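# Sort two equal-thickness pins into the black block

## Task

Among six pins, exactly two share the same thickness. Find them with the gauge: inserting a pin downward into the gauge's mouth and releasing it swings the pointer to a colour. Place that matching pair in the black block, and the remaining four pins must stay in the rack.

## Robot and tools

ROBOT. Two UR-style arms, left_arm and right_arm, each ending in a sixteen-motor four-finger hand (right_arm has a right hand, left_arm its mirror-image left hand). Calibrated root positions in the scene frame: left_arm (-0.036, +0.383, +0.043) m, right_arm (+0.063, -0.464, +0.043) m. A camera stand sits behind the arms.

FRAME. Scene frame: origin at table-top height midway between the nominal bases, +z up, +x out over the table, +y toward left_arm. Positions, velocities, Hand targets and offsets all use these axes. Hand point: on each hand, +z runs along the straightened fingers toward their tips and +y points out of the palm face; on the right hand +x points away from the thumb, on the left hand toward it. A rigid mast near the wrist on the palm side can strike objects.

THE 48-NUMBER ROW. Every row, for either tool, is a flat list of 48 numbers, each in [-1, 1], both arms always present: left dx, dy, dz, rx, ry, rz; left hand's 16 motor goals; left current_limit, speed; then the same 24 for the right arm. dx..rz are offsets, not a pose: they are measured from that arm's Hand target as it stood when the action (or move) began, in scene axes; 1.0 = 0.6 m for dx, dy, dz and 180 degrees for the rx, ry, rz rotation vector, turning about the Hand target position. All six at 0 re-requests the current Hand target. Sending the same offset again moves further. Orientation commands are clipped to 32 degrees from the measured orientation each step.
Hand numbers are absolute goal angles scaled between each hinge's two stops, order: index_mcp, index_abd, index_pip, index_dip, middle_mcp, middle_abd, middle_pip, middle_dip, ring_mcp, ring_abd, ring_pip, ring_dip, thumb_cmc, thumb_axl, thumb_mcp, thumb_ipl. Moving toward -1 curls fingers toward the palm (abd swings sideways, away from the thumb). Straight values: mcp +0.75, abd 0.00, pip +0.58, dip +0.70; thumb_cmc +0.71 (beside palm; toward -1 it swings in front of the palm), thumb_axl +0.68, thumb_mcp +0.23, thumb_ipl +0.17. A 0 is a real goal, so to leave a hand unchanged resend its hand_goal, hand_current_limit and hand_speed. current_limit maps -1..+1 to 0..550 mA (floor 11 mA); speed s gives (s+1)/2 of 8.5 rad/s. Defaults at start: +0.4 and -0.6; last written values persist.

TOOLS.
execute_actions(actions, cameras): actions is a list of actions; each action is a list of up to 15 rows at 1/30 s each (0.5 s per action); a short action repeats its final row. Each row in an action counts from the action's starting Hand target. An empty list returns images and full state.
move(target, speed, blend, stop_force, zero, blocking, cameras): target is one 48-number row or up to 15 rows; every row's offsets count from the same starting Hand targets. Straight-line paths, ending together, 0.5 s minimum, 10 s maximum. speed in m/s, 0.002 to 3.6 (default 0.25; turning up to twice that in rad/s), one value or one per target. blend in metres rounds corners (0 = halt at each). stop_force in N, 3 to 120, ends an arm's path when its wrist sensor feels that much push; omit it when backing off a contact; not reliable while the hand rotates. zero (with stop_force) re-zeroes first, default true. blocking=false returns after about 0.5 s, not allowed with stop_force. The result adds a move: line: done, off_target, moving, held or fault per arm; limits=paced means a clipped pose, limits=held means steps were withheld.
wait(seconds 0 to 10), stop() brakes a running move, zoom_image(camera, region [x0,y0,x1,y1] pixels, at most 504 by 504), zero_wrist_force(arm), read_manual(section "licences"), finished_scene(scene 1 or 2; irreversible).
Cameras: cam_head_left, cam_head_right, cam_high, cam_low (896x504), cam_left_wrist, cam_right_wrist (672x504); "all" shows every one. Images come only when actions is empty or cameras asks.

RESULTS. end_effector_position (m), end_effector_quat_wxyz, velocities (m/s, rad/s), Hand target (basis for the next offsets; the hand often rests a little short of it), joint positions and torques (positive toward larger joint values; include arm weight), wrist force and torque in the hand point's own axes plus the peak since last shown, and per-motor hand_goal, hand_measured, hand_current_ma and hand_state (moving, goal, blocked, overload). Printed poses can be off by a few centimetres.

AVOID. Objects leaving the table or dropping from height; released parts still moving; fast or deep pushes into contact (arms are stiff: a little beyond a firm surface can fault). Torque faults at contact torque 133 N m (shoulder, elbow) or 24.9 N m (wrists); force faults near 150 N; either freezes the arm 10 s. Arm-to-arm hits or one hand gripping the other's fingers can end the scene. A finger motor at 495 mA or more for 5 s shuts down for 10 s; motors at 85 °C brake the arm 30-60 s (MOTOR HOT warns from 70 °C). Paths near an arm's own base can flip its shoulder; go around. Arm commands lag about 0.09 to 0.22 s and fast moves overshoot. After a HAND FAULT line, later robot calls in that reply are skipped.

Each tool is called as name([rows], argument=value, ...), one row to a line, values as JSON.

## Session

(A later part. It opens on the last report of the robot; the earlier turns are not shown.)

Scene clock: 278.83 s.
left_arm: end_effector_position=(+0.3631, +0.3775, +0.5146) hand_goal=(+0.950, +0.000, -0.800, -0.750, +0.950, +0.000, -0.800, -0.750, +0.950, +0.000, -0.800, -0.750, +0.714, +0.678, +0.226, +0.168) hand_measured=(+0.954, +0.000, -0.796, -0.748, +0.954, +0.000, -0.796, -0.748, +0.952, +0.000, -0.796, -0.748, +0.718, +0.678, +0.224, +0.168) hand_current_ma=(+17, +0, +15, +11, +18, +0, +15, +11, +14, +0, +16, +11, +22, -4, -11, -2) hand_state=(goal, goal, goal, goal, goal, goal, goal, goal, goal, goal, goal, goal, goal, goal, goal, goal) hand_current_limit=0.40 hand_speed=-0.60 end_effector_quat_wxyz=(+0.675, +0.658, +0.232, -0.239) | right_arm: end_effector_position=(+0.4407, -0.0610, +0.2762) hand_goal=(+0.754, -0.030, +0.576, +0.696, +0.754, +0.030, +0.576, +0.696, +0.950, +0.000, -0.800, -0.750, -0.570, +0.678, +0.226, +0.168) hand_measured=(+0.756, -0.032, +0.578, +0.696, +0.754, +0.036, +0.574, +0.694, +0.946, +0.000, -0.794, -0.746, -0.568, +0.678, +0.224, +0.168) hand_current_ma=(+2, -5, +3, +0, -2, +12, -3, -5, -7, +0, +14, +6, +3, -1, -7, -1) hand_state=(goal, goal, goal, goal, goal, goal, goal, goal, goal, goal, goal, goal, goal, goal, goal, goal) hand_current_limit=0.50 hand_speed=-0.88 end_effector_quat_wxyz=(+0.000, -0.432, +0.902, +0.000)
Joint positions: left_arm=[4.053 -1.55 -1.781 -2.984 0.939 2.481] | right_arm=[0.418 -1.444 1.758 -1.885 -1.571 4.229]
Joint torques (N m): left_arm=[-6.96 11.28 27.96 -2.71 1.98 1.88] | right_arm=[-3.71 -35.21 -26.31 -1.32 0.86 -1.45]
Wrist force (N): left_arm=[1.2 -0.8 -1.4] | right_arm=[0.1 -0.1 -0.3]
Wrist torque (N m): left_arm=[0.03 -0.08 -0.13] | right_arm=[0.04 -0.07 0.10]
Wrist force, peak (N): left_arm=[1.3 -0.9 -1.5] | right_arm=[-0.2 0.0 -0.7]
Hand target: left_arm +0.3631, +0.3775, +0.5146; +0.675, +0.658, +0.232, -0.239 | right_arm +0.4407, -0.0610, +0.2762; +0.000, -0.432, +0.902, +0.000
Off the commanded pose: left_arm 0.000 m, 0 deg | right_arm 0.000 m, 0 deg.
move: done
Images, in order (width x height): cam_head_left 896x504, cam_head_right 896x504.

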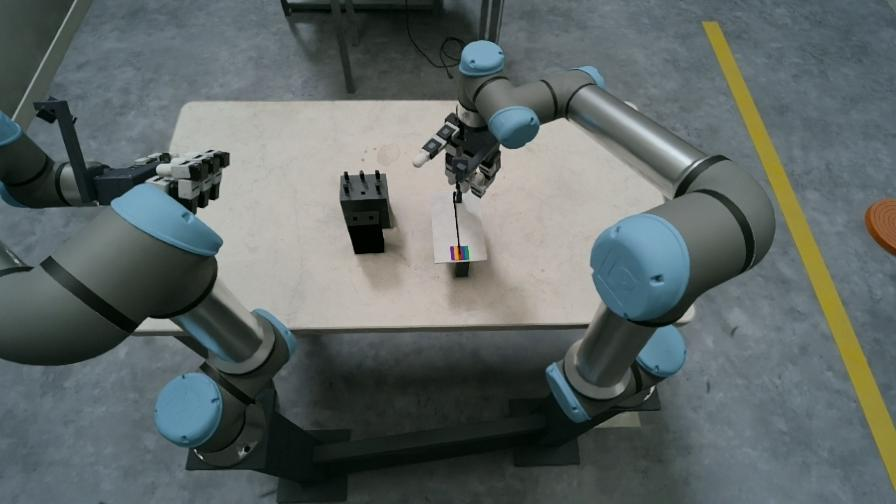

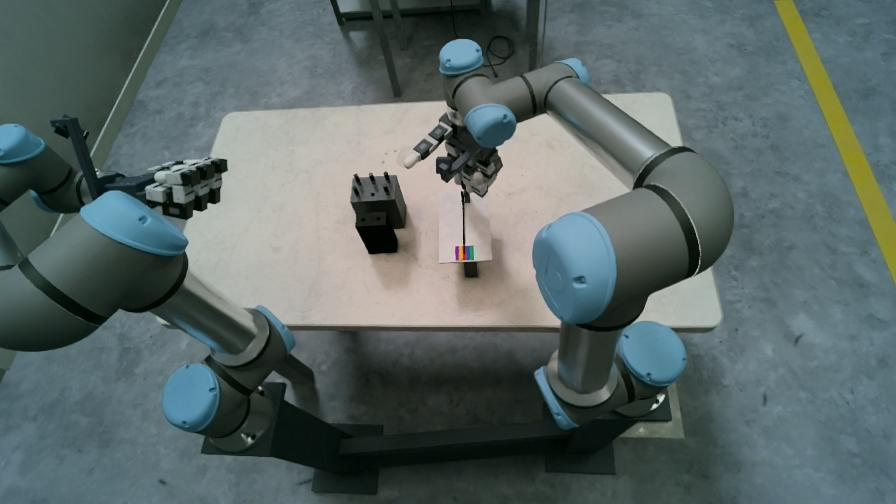

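move(target=[0,0,0,0,0,0,0.95,0,-0.8,-0.75,0.95,0,-0.8,-0.75,0.95,0,-0.8,-0.75,0.714,0.678,0.226,0.168,0.4,-0.6,0,0,0,0,0,0,0.754,-0.3,0.576,0.696,0.754,0.3,0.576,0.696,0.95,0,-0.8,-0.75,-0.571,0.678,0.226,0.168,0.65,-0.95], cameras=[])

wait(seconds=1.0, cameras=[])

move([
  [0,0,0,0,0,0,0.95,0,-0.8,-0.75,0.95,0,-0.8,-0.75,0.95,0,-0.8,-0.75,0.714,0.678,0.226,0.168,0.4,-0.6,0,0,0.04,0,0,0,0.754,-0.3,0.576,0.696,0.754,0.3,0.576,0.696,0.95,0,-0.8,-0.75,-0.571,0.678,0.226,0.168,0.65,-0.95],
  [0,0,0,0,0,0,0.95,0,-0.8,-0.75,0.95,0,-0.8,-0.75,0.95,0,-0.8,-0.75,0.714,0.678,0.226,0.168,0.4,-0.6,0,0,0.11,0,0,0,0.754,-0.3,0.576,0.696,0.754,0.3,0.576,0.696,0.95,0,-0.8,-0.75,-0.571,0.678,0.226,0.168,0.65,-0.95],
  [0,0,0,0,0,0,0.95,0,-0.8,-0.75,0.95,0,-0.8,-0.75,0.95,0,-0.8,-0.75,0.714,0.678,0.226,0.168,0.4,-0.6,0.0013,0.3855,0.11,0,0,0,0.754,-0.3,0.576,0.696,0.754,0.3,0.576,0.696,0.95,0,-0.8,-0.75,-0.571,0.678,0.226,0.168,0.65,-0.95],
  [0,0,0,0,0,0,0.95,0,-0.8,-0.75,0.95,0,-0.8,-0.75,0.95,0,-0.8,-0.75,0.714,0.678,0.226,0.168,0.4,-0.6,0.0013,0.3855,0.0405,0,0,0,0.754,-0.3,0.576,0.696,0.754,0.3,0.576,0.696,0.95,0,-0.8,-0.75,-0.571,0.678,0.226,0.168,0.65,-0.95],
], speed=[0.02,0.08,0.16,0.06], blend=[0.005,0.005,0.003,0], cameras=["cam_right_wrist"])

zoom_image(camera="cam_right_wrist", region=[280, 10, 350, 80])

Scene clock: 290.87 s.
left_arm: end_effector_position=(+0.3631, +0.3775, +0.5146) hand_goal=(+0.950, +0.000, -0.800, -0.750, +0.950, +0.000, -0.800, -0.750, +0.950, +0.000, -0.800, -0.750, +0.714, +0.678, +0.226, +0.168) hand_measured=(+0.954, +0.000, -0.796, -0.748, +0.954, +0.000, -0.796, -0.748, +0.952, +0.000, -0.796, -0.748, +0.718, +0.678, +0.224, +0.168) hand_current_ma=(+17, +0, +15, +11, +18, +0, +15, +11, +14, +0, +16, +11, +22, -4, -11, -2) hand_state=(goal, goal, goal, goal, goal, goal, goal, goal, goal, goal, goal, goal, goal, goal, goal, goal) hand_current_limit=0.40 hand_speed=-0.60 end_effector_quat_wxyz=(+0.675, +0.658, +0.232, -0.239) | right_arm: end_effector_position=(+0.4407, -0.0610, +0.2762) hand_goal=(+0.754, -0.300, +0.576, +0.696, +0.754, +0.300, +0.576, +0.696, +0.950, +0.000, -0.800, -0.750, -0.570, +0.678, +0.226, +0.168) hand_measured=(+0.756, -0.092, +0.578, +0.696, +0.756, +0.076, +0.576, +0.696, +0.946, +0.000, -0.794, -0.746, -0.568, +0.678, +0.224, +0.168) hand_current_ma=(+2, +129, +3, +0, +5, -185, +1, -1, -7, +0, +14, +6, +3, -1, -7, -1) hand_state=(goal, moving, goal, goal, goal, moving, goal, goal, goal, goal, goal, goal, goal, goal, goal, goal) hand_current_limit=0.65 hand_speed=-0.95 end_effector_quat_wxyz=(+0.000, -0.432, +0.902, +0.000)
Joint positions: left_arm=[4.053 -1.55 -1.781 -2.984 0.939 2.481] | right_arm=[0.418 -1.444 1.758 -1.885 -1.571 4.229]
Joint torques (N m): left_arm=[-6.7 12.37 28.29 -2.56 1.87 1.93] | right_arm=[-1.99 -34.66 -26.25 -1.48 1 -1.41]
Wrist force (N): left_arm=[1.2 -0.6 -1.4] | right_arm=[0.5 -0.4 0.3]
Wrist torque (N m): left_arm=[0.05 -0.07 -0.14] | right_arm=[0.01 -0.02 0.13]
Wrist force, peak (N): left_arm=[1.3 -0.9 -1.6] | right_arm=[0.8 0.0 0.3]
Hand target: left_arm +0.3631, +0.3775, +0.5146; +0.675, +0.658, +0.232, -0.239 | right_arm +0.4407, -0.0610, +0.2762; +0.000, -0.432, +0.902, +0.000
Off the commanded pose: left_arm 0.000 m, 0 deg | right_arm 0.000 m, 0 deg.
move: done
No camera images: "cameras" was empty.

Scene clock: 291.87 s.
left_arm: end_effector_position=(+0.3631, +0.3775, +0.5146) hand_goal=(+0.950, +0.000, -0.800, -0.750, +0.950, +0.000, -0.800, -0.750, +0.950, +0.000, -0.800, -0.750, +0.714, +0.678, +0.226, +0.168) hand_measured=(+0.954, +0.000, -0.796, -0.748, +0.954, +0.000, -0.796, -0.748, +0.952, +0.000, -0.796, -0.748, +0.718, +0.678, +0.224, +0.168) hand_current_ma=(+17, +0, +15, +11, +18, +0, +15, +11, +14, +0, +16, +11, +22, -4, -11, -2) hand_state=(goal, goal, goal, goal, goal, goal, goal, goal, goal, goal, goal, goal, goal, goal, goal, goal) hand_current_limit=0.40 hand_speed=-0.60 end_effector_quat_wxyz=(+0.675, +0.658, +0.232, -0.239) | right_arm: end_effector_position=(+0.4407, -0.0610, +0.2762) hand_goal=(+0.754, -0.300, +0.576, +0.696, +0.754, +0.300, +0.576, +0.696, +0.950, +0.000, -0.800, -0.750, -0.570, +0.678, +0.226, +0.168) hand_measured=(+0.754, -0.100, +0.578, +0.696, +0.756, +0.080, +0.576, +0.696, +0.946, +0.000, -0.794, -0.746, -0.568, +0.678, +0.224, +0.168) hand_current_ma=(+2, +454, +3, +0, +5, -454, +1, -1, -7, +0, +14, +6, +3, -1, -7, -1) hand_state=(goal, blocked, goal, goal, goal, blocked, goal, goal, goal, goal, goal, goal, goal, goal, goal, goal) hand_current_limit=0.65 hand_speed=-0.95 end_effector_quat_wxyz=(+0.000, -0.432, +0.902, +0.000)
Joint positions: left_arm=[4.053 -1.55 -1.781 -2.984 0.939 2.481] | right_arm=[0.418 -1.444 1.758 -1.885 -1.571 4.229]
Joint torques (N m): left_arm=[-6.45 11.09 28.25 -2.46 1.85 1.84] | right_arm=[-2.55 -35.16 -26.78 -2.2 1.01 -1.22]
Wrist force (N): left_arm=[1.1 -0.6 -1.5] | right_arm=[0.8 0.1 0.9]
Wrist torque (N m): left_arm=[0.07 -0.06 -0.16] | right_arm=[0.01 -0.05 0.17]
Wrist force, peak (N): left_arm=[1.1 -0.4 -1.8] | right_arm=[0.7 -0.3 1.0]
Hand target: left_arm +0.3631, +0.3775, +0.5146; +0.675, +0.658, +0.232, -0.239 | right_arm +0.4407, -0.0610, +0.2762; +0.000, -0.432, +0.902, +0.000
Off the commanded pose: left_arm 0.000 m, 0 deg | right_arm 0.000 m, 0 deg.
wait: 1.00 s; at rest by 0.17 s
No camera images: "cameras" was empty.

Scene clock: 296.33 s.
left_arm: end_effector_position=(+0.3631, +0.3775, +0.5146) hand_goal=(+0.950, +0.000, -0.800, -0.750, +0.950, +0.000, -0.800, -0.750, +0.950, +0.000, -0.800, -0.750, +0.714, +0.678, +0.226, +0.168) hand_measured=(+0.954, +0.000, -0.796, -0.748, +0.954, +0.000, -0.796, -0.748, +0.952, +0.000, -0.796, -0.748, +0.718, +0.678, +0.224, +0.168) hand_current_ma=(+17, +0, +15, +11, +18, +0, +15, +11, +14, +0, +16, +11, +22, -4, -11, -2) hand_state=(goal, goal, goal, goal, goal, goal, goal, goal, goal, goal, goal, goal, goal, goal, goal, goal) hand_current_limit=0.40 hand_speed=-0.60 end_effector_quat_wxyz=(+0.675, +0.658, +0.232, -0.239) | right_arm: end_effector_position=(+0.4415, +0.1703, +0.3007) hand_goal=(+0.754, -0.300, +0.576, +0.696, +0.754, +0.300, +0.576, +0.696, +0.950, +0.000, -0.800, -0.750, -0.570, +0.678, +0.226, +0.168) hand_measured=(+0.754, -0.100, +0.578, +0.696, +0.756, +0.080, +0.576, +0.696, +0.946, +0.000, -0.794, -0.746, -0.568, +0.678, +0.224, +0.168) hand_current_ma=(+0, +454, +2, +0, +3, -454, +1, -1, -7, +0, +14, +6, +3, -1, -7, -1) hand_state=(goal, blocked, goal, goal, goal, blocked, goal, goal, goal, goal, goal, goal, goal, goal, goal, goal) hand_current_limit=0.65 hand_speed=-0.95 end_effector_quat_wxyz=(+0.000, -0.432, +0.902, +0.000)
Joint positions: left_arm=[4.053 -1.55 -1.781 -2.984 0.939 2.481] | right_arm=[0.738 -1.062 1.18 -1.689 -1.571 4.548]
Joint torques (N m): left_arm=[-6.61 12.11 28.58 -2.65 1.93 1.84] | right_arm=[12.36 -33.1 -15.16 -3.86 1.27 1.23]
Wrist force (N): left_arm=[1.2 -0.5 -1.1] | right_arm=[0.1 0.2 -0.1]
Wrist torque (N m): left_arm=[0.04 -0.07 -0.15] | right_arm=[0.07 -0.06 0.00]
Wrist force, peak (N): left_arm=[1.2 -0.7 -1.8] | right_arm=[0.4 -0.2 1.3]
Hand target: left_arm +0.3631, +0.3775, +0.5146; +0.675, +0.658, +0.232, -0.239 | right_arm +0.4415, +0.1703, +0.3005; +0.000, -0.432, +0.902, +0.000
Off the commanded pose: left_arm 0.000 m, 0 deg | right_arm 0.000 m, 0 deg.
move: done
Images, in order (width x height): cam_right_wrist 672x504.

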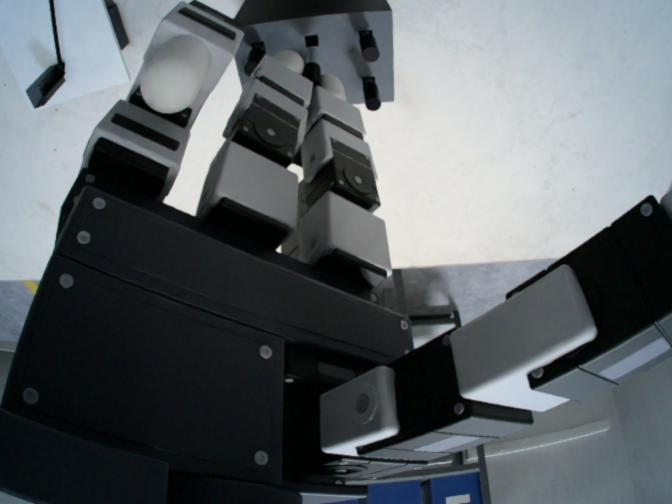

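Scaled by 7.200 from the camera's 672x504 image, which has a finer 960x720 frame.

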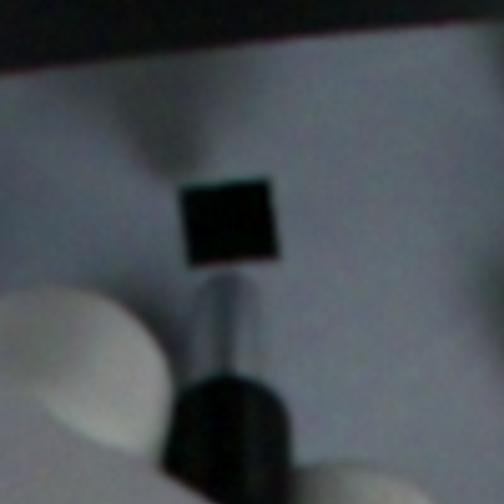

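move(target=[0,0,0,0,0,0,0.95,0,-0.8,-0.75,0.95,0,-0.8,-0.75,0.95,0,-0.8,-0.75,0.714,0.678,0.226,0.168,0.4,-0.6,-0.0018,0,0,0,0,0,0.754,-0.3,0.576,0.696,0.754,0.3,0.576,0.696,0.95,0,-0.8,-0.75,-0.571,0.678,0.226,0.168,0.65,-0.95], speed=0.02, cameras=[])

move(target=[0,0,0,0,0,0,0.95,0,-0.8,-0.75,0.95,0,-0.8,-0.75,0.95,0,-0.8,-0.75,0.714,0.678,0.226,0.168,0.4,-0.6,0,0,-0.056,0,0,0,0.754,-0.3,0.576,0.696,0.754,0.3,0.576,0.696,0.95,0,-0.8,-0.75,-0.571,0.678,0.226,0.168,0.65,-0.95], speed=0.012, stop_force=4, cameras=["cam_right_wrist"])

zoom_image(camera="cam_right_wrist", region=[280, 10, 350, 80])

Scene clock: 304.17 s.
left_arm: end_effector_position=(+0.3631, +0.3775, +0.5146) hand_goal=(+0.950, +0.000, -0.800, -0.750, +0.950, +0.000, -0.800, -0.750, +0.950, +0.000, -0.800, -0.750, +0.714, +0.678, +0.226, +0.168) hand_measured=(+0.954, +0.000, -0.796, -0.748, +0.954, +0.000, -0.796, -0.748, +0.952, +0.000, -0.796, -0.748, +0.718, +0.678, +0.224, +0.168) hand_current_ma=(+17, +0, +15, +11, +18, +0, +15, +11, +14, +0, +16, +11, +22, -4, -11, -2) hand_state=(goal, goal, goal, goal, goal, goal, goal, goal, goal, goal, goal, goal, goal, goal, goal, goal) hand_current_limit=0.40 hand_speed=-0.60 end_effector_quat_wxyz=(+0.675, +0.658, +0.232, -0.239) | right_arm: end_effector_position=(+0.4405, +0.1703, +0.3005) hand_goal=(+0.754, -0.300, +0.576, +0.696, +0.754, +0.300, +0.576, +0.696, +0.950, +0.000, -0.800, -0.750, -0.570, +0.678, +0.226, +0.168) hand_measured=(+0.754, -0.100, +0.578, +0.696, +0.756, +0.080, +0.576, +0.696, +0.946, +0.000, -0.794, -0.746, -0.568, +0.678, +0.224, +0.168) hand_current_ma=(+0, +454, +2, +0, +3, -454, +1, -1, -7, +0, +14, +6, +3, -1, -7, -1) hand_state=(goal, blocked, goal, goal, goal, blocked, goal, goal, goal, goal, goal, goal, goal, goal, goal, goal) hand_current_limit=0.65 hand_speed=-0.95 end_effector_quat_wxyz=(+0.000, -0.432, +0.902, +0.000)
Joint positions: left_arm=[4.053 -1.55 -1.781 -2.984 0.939 2.481] | right_arm=[0.739 -1.063 1.183 -1.691 -1.571 4.549]
Joint torques (N m): left_arm=[-6.22 11.9 27.2 -2.61 1.92 1.73] | right_arm=[12.06 -51.08 -15.23 -4.08 1.78 1.39]
Wrist force (N): left_arm=[1.1 -0.7 -1.6] | right_arm=[-0.2 0.0 -0.3]
Wrist torque (N m): left_arm=[0.07 -0.07 -0.15] | right_arm=[0.06 -0.01 -0.03]
Wrist force, peak (N): left_arm=[1.6 -0.5 -1.6] | right_arm=[0.5 -0.2 -0.2]
Hand target: left_arm +0.3631, +0.3775, +0.5146; +0.675, +0.658, +0.232, -0.239 | right_arm +0.4404, +0.1703, +0.3005; +0.000, -0.432, +0.902, +0.000
Off the commanded pose: left_arm 0.000 m, 0 deg | right_arm 0.000 m, 0 deg.
move: done
No camera images: "cameras" was empty.

Scene clock: 308.00 s.
left_arm: end_effector_position=(+0.3631, +0.3775, +0.5146) hand_goal=(+0.950, +0.000, -0.800, -0.750, +0.950, +0.000, -0.800, -0.750, +0.950, +0.000, -0.800, -0.750, +0.714, +0.678, +0.226, +0.168) hand_measured=(+0.954, +0.000, -0.796, -0.748, +0.954, +0.000, -0.796, -0.748, +0.952, +0.000, -0.796, -0.748, +0.718, +0.678, +0.224, +0.168) hand_current_ma=(+17, +0, +15, +11, +18, +0, +15, +11, +14, +0, +16, +11, +22, -4, -11, -2) hand_state=(goal, goal, goal, goal, goal, goal, goal, goal, goal, goal, goal, goal, goal, goal, goal, goal) hand_current_limit=0.40 hand_speed=-0.60 end_effector_quat_wxyz=(+0.675, +0.658, +0.232, -0.239) | right_arm: end_effector_position=(+0.4404, +0.1703, +0.2669) hand_goal=(+0.754, -0.300, +0.576, +0.696, +0.754, +0.300, +0.576, +0.696, +0.950, +0.000, -0.800, -0.750, -0.570, +0.678, +0.226, +0.168) hand_measured=(+0.754, -0.100, +0.578, +0.696, +0.754, +0.080, +0.576, +0.696, +0.946, +0.000, -0.794, -0.746, -0.568, +0.678, +0.224, +0.168) hand_current_ma=(+0, +454, +2, +0, +2, -454, +1, -1, -7, +0, +14, +6, +3, -1, -7, -1) hand_state=(goal, blocked, goal, goal, goal, blocked, goal, goal, goal, goal, goal, goal, goal, goal, goal, goal) hand_current_limit=0.65 hand_speed=-0.95 end_effector_quat_wxyz=(+0.000, -0.432, +0.902, +0.000)
Joint positions: left_arm=[4.053 -1.55 -1.781 -2.984 0.939 2.481] | right_arm=[0.739 -1.05 1.249 -1.77 -1.571 4.549]
Joint torques (N m): left_arm=[-5.16 11.51 27.64 -2.57 1.82 1.87] | right_arm=[8.96 -33.41 -15.18 -4.09 -0.72 1.2]
Wrist force (N): left_arm=[1.1 -1.0 -1.3] | right_arm=[-0.1 0.0 0.1]
Wrist torque (N m): left_arm=[0.00 -0.06 -0.14] | right_arm=[0.05 -0.05 -0.01]
Wrist force, peak (N): left_arm=[1.4 -0.7 -1.8] | right_arm=[-0.2 0.0 -0.9]
Hand target: left_arm +0.3631, +0.3775, +0.5146; +0.675, +0.658, +0.232, -0.239 | right_arm +0.4404, +0.1703, +0.2669; +0.000, -0.432, +0.902, +0.000
Off the commanded pose: left_arm 0.000 m, 0 deg | right_arm 0.000 m, 0 deg.
move: done
Images, in order (width x height): cam_right_wrist 672x504.

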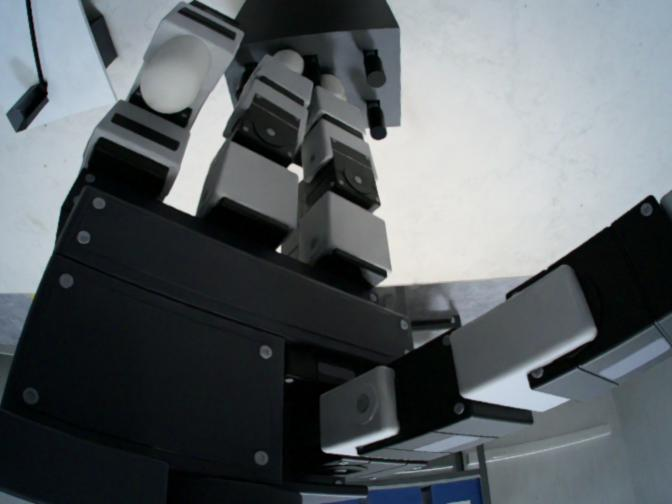

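Scaled by 7.200 from the camera's 672x504 image, which has a finer 960x720 frame.

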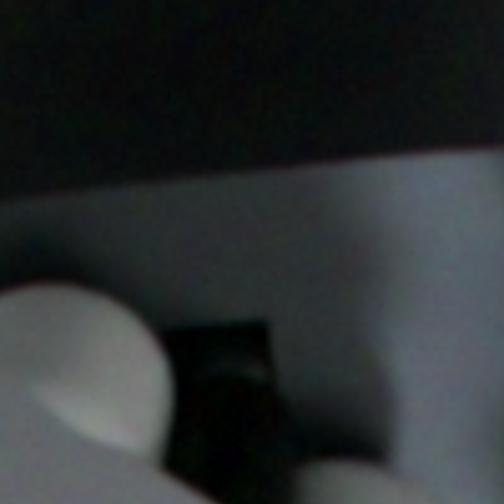

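move(target=[0,0,0,0,0,0,0.95,0,-0.8,-0.75,0.95,0,-0.8,-0.75,0.95,0,-0.8,-0.75,0.714,0.678,0.226,0.168,0.4,-0.6,0,0,0,0,0,0,0.754,-0.02,0.576,0.696,0.754,0.02,0.576,0.696,0.95,0,-0.8,-0.75,-0.571,0.678,0.226,0.168,0.5,-0.85], cameras=[])

move([
  [0,0,0,0,0,0,0.95,0,-0.8,-0.75,0.95,0,-0.8,-0.75,0.95,0,-0.8,-0.75,0.714,0.678,0.226,0.168,0.4,-0.6,0,0,0.03,0,0,0,0.754,-0.02,0.576,0.696,0.754,0.02,0.576,0.696,0.95,0,-0.8,-0.75,-0.571,0.678,0.226,0.168,0.5,-0.85],
  [0,0,0,0,0,0,0.95,0,-0.8,-0.75,0.95,0,-0.8,-0.75,0.95,0,-0.8,-0.75,0.714,0.678,0.226,0.168,0.4,-0.6,0,0,0.0718,0,0,0,0.754,-0.02,0.576,0.696,0.754,0.02,0.576,0.696,0.95,0,-0.8,-0.75,-0.571,0.678,0.226,0.168,0.5,-0.85],
  [0,0,0,0,0,0,0.95,0,-0.8,-0.75,0.95,0,-0.8,-0.75,0.95,0,-0.8,-0.75,0.714,0.678,0.226,0.168,0.4,-0.6,0.001,0.0633,0.0718,0,0,0,0.754,-0.02,0.576,0.696,0.754,0.02,0.576,0.696,0.95,0,-0.8,-0.75,-0.571,0.678,0.226,0.168,0.5,-0.85],
], speed=[0.03,0.08,0.12], blend=[0.005,0.005,0], cameras=["cam_right_wrist"])

zoom_image(camera="cam_right_wrist", region=[250, 0, 390, 120])

Scene clock: 315.40 s.
left_arm: end_effector_position=(+0.3631, +0.3775, +0.5146) hand_goal=(+0.950, +0.000, -0.800, -0.750, +0.950, +0.000, -0.800, -0.750, +0.950, +0.000, -0.800, -0.750, +0.714, +0.678, +0.226, +0.168) hand_measured=(+0.954, +0.000, -0.796, -0.748, +0.954, +0.000, -0.796, -0.748, +0.952, +0.000, -0.796, -0.748, +0.718, +0.678, +0.224, +0.168) hand_current_ma=(+17, +0, +15, +11, +18, +0, +15, +11, +14, +0, +16, +11, +22, -4, -11, -2) hand_state=(goal, goal, goal, goal, goal, goal, goal, goal, goal, goal, goal, goal, goal, goal, goal, goal) hand_current_limit=0.40 hand_speed=-0.60 end_effector_quat_wxyz=(+0.675, +0.658, +0.232, -0.239) | right_arm: end_effector_position=(+0.4404, +0.1703, +0.2669) hand_goal=(+0.754, -0.020, +0.576, +0.696, +0.754, +0.020, +0.576, +0.696, +0.950, +0.000, -0.800, -0.750, -0.570, +0.678, +0.226, +0.168) hand_measured=(+0.754, -0.022, +0.578, +0.696, +0.754, +0.022, +0.576, +0.696, +0.946, +0.000, -0.794, -0.746, -0.568, +0.678, +0.224, +0.168) hand_current_ma=(+0, -5, +2, +0, +2, +5, +1, -1, -7, +0, +14, +6, +3, -1, -7, -1) hand_state=(goal, goal, goal, goal, goal, goal, goal, goal, goal, goal, goal, goal, goal, goal, goal, goal) hand_current_limit=0.50 hand_speed=-0.85 end_effector_quat_wxyz=(+0.000, -0.432, +0.902, +0.000)
Joint positions: left_arm=[4.053 -1.55 -1.781 -2.984 0.939 2.481] | right_arm=[0.739 -1.05 1.249 -1.77 -1.571 4.549]
Joint torques (N m): left_arm=[-6.5 12.08 28.29 -2.48 1.79 1.92] | right_arm=[1.33 -33.77 -15.45 -3.92 -0.65 1.08]
Wrist force (N): left_arm=[1.0 -0.7 -1.5] | right_arm=[0.0 -0.2 0.0]
Wrist torque (N m): left_arm=[0.05 -0.06 -0.15] | right_arm=[0.04 -0.07 -0.01]
Wrist force, peak (N): left_arm=[1.4 -0.6 -1.8] | right_arm=[0.5 0.1 0.1]
Hand target: left_arm +0.3631, +0.3775, +0.5146; +0.675, +0.658, +0.232, -0.239 | right_arm +0.4404, +0.1703, +0.2669; +0.000, -0.432, +0.902, +0.000
Off the commanded pose: left_arm 0.000 m, 0 deg | right_arm 0.000 m, 0 deg.
move: done
No camera images: "cameras" was empty.

Scene clock: 317.37 s.
left_arm: end_effector_position=(+0.3631, +0.3775, +0.5146) hand_goal=(+0.950, +0.000, -0.800, -0.750, +0.950, +0.000, -0.800, -0.750, +0.950, +0.000, -0.800, -0.750, +0.714, +0.678, +0.226, +0.168) hand_measured=(+0.954, +0.000, -0.796, -0.748, +0.954, +0.000, -0.796, -0.748, +0.952, +0.000, -0.796, -0.748, +0.718, +0.678, +0.224, +0.168) hand_current_ma=(+17, +0, +15, +11, +18, +0, +15, +11, +14, +0, +16, +11, +22, -4, -11, -2) hand_state=(goal, goal, goal, goal, goal, goal, goal, goal, goal, goal, goal, goal, goal, goal, goal, goal) hand_current_limit=0.40 hand_speed=-0.60 end_effector_quat_wxyz=(+0.675, +0.658, +0.232, -0.239) | right_arm: end_effector_position=(+0.4410, +0.2082, +0.3100) hand_goal=(+0.754, -0.020, +0.576, +0.696, +0.754, +0.020, +0.576, +0.696, +0.950, +0.000, -0.800, -0.750, -0.570, +0.678, +0.226, +0.168) hand_measured=(+0.754, -0.022, +0.578, +0.696, +0.754, +0.022, +0.576, +0.696, +0.946, +0.000, -0.794, -0.746, -0.568, +0.678, +0.224, +0.168) hand_current_ma=(+0, -5, +2, +0, +2, +5, +1, -1, -7, +0, +14, +6, +3, -1, -7, -1) hand_state=(goal, goal, goal, goal, goal, goal, goal, goal, goal, goal, goal, goal, goal, goal, goal, goal) hand_current_limit=0.50 hand_speed=-0.85 end_effector_quat_wxyz=(+0.000, -0.432, +0.902, +0.000) end_effector_velocity=(+0.001, +0.001, +0.001) end_effector_angular_velocity=(+0.001, -0.002, +0.000)
Joint positions: left_arm=[4.053 -1.55 -1.781 -2.984 0.939 2.481] | right_arm=[0.777 -0.983 1.034 -1.621 -1.571 4.588]
Joint velocities: left_arm=[within noise] | right_arm=[0.001 0.002 -0.005 0.001 0 0.001]
Joint torques (N m): left_arm=[-5.63 12.6 27.9 -2.54 1.74 1.93] | right_arm=[11.87 -36.06 -29.31 -1.52 -2.06 1.16]
Wrist force (N): left_arm=[1.1 -0.7 -1.3] | right_arm=[-0.2 0.0 -0.4]
Wrist torque (N m): left_arm=[0.03 -0.07 -0.15] | right_arm=[0.06 0.00 -0.03]
Wrist force, peak (N): left_arm=[1.2 -1.0 -1.7] | right_arm=[0.4 -0.6 -0.8]
Hand target: left_arm +0.3631, +0.3775, +0.5146; +0.675, +0.658, +0.232, -0.239 | right_arm +0.4410, +0.2083, +0.3100; +0.000, -0.432, +0.902, +0.000
Off the commanded pose: left_arm 0.000 m, 0 deg | right_arm 0.000 m, 0 deg.
move: done
Images, in order (width x height): cam_right_wrist 672x504.

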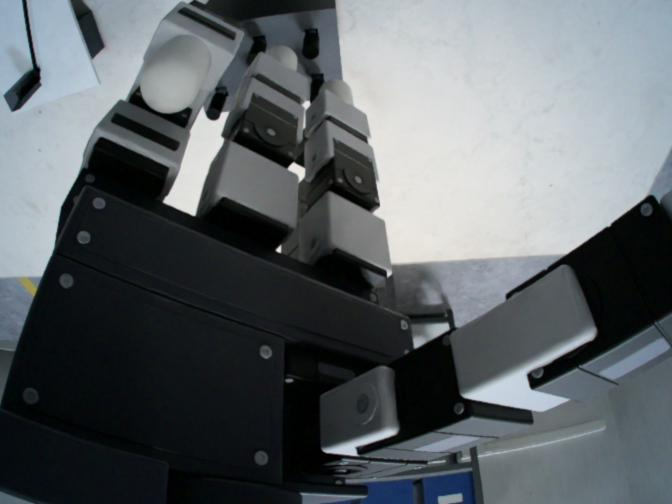

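Scaled by 3.600 from the camera's 672x504 image, which has a finer 960x720 frame.

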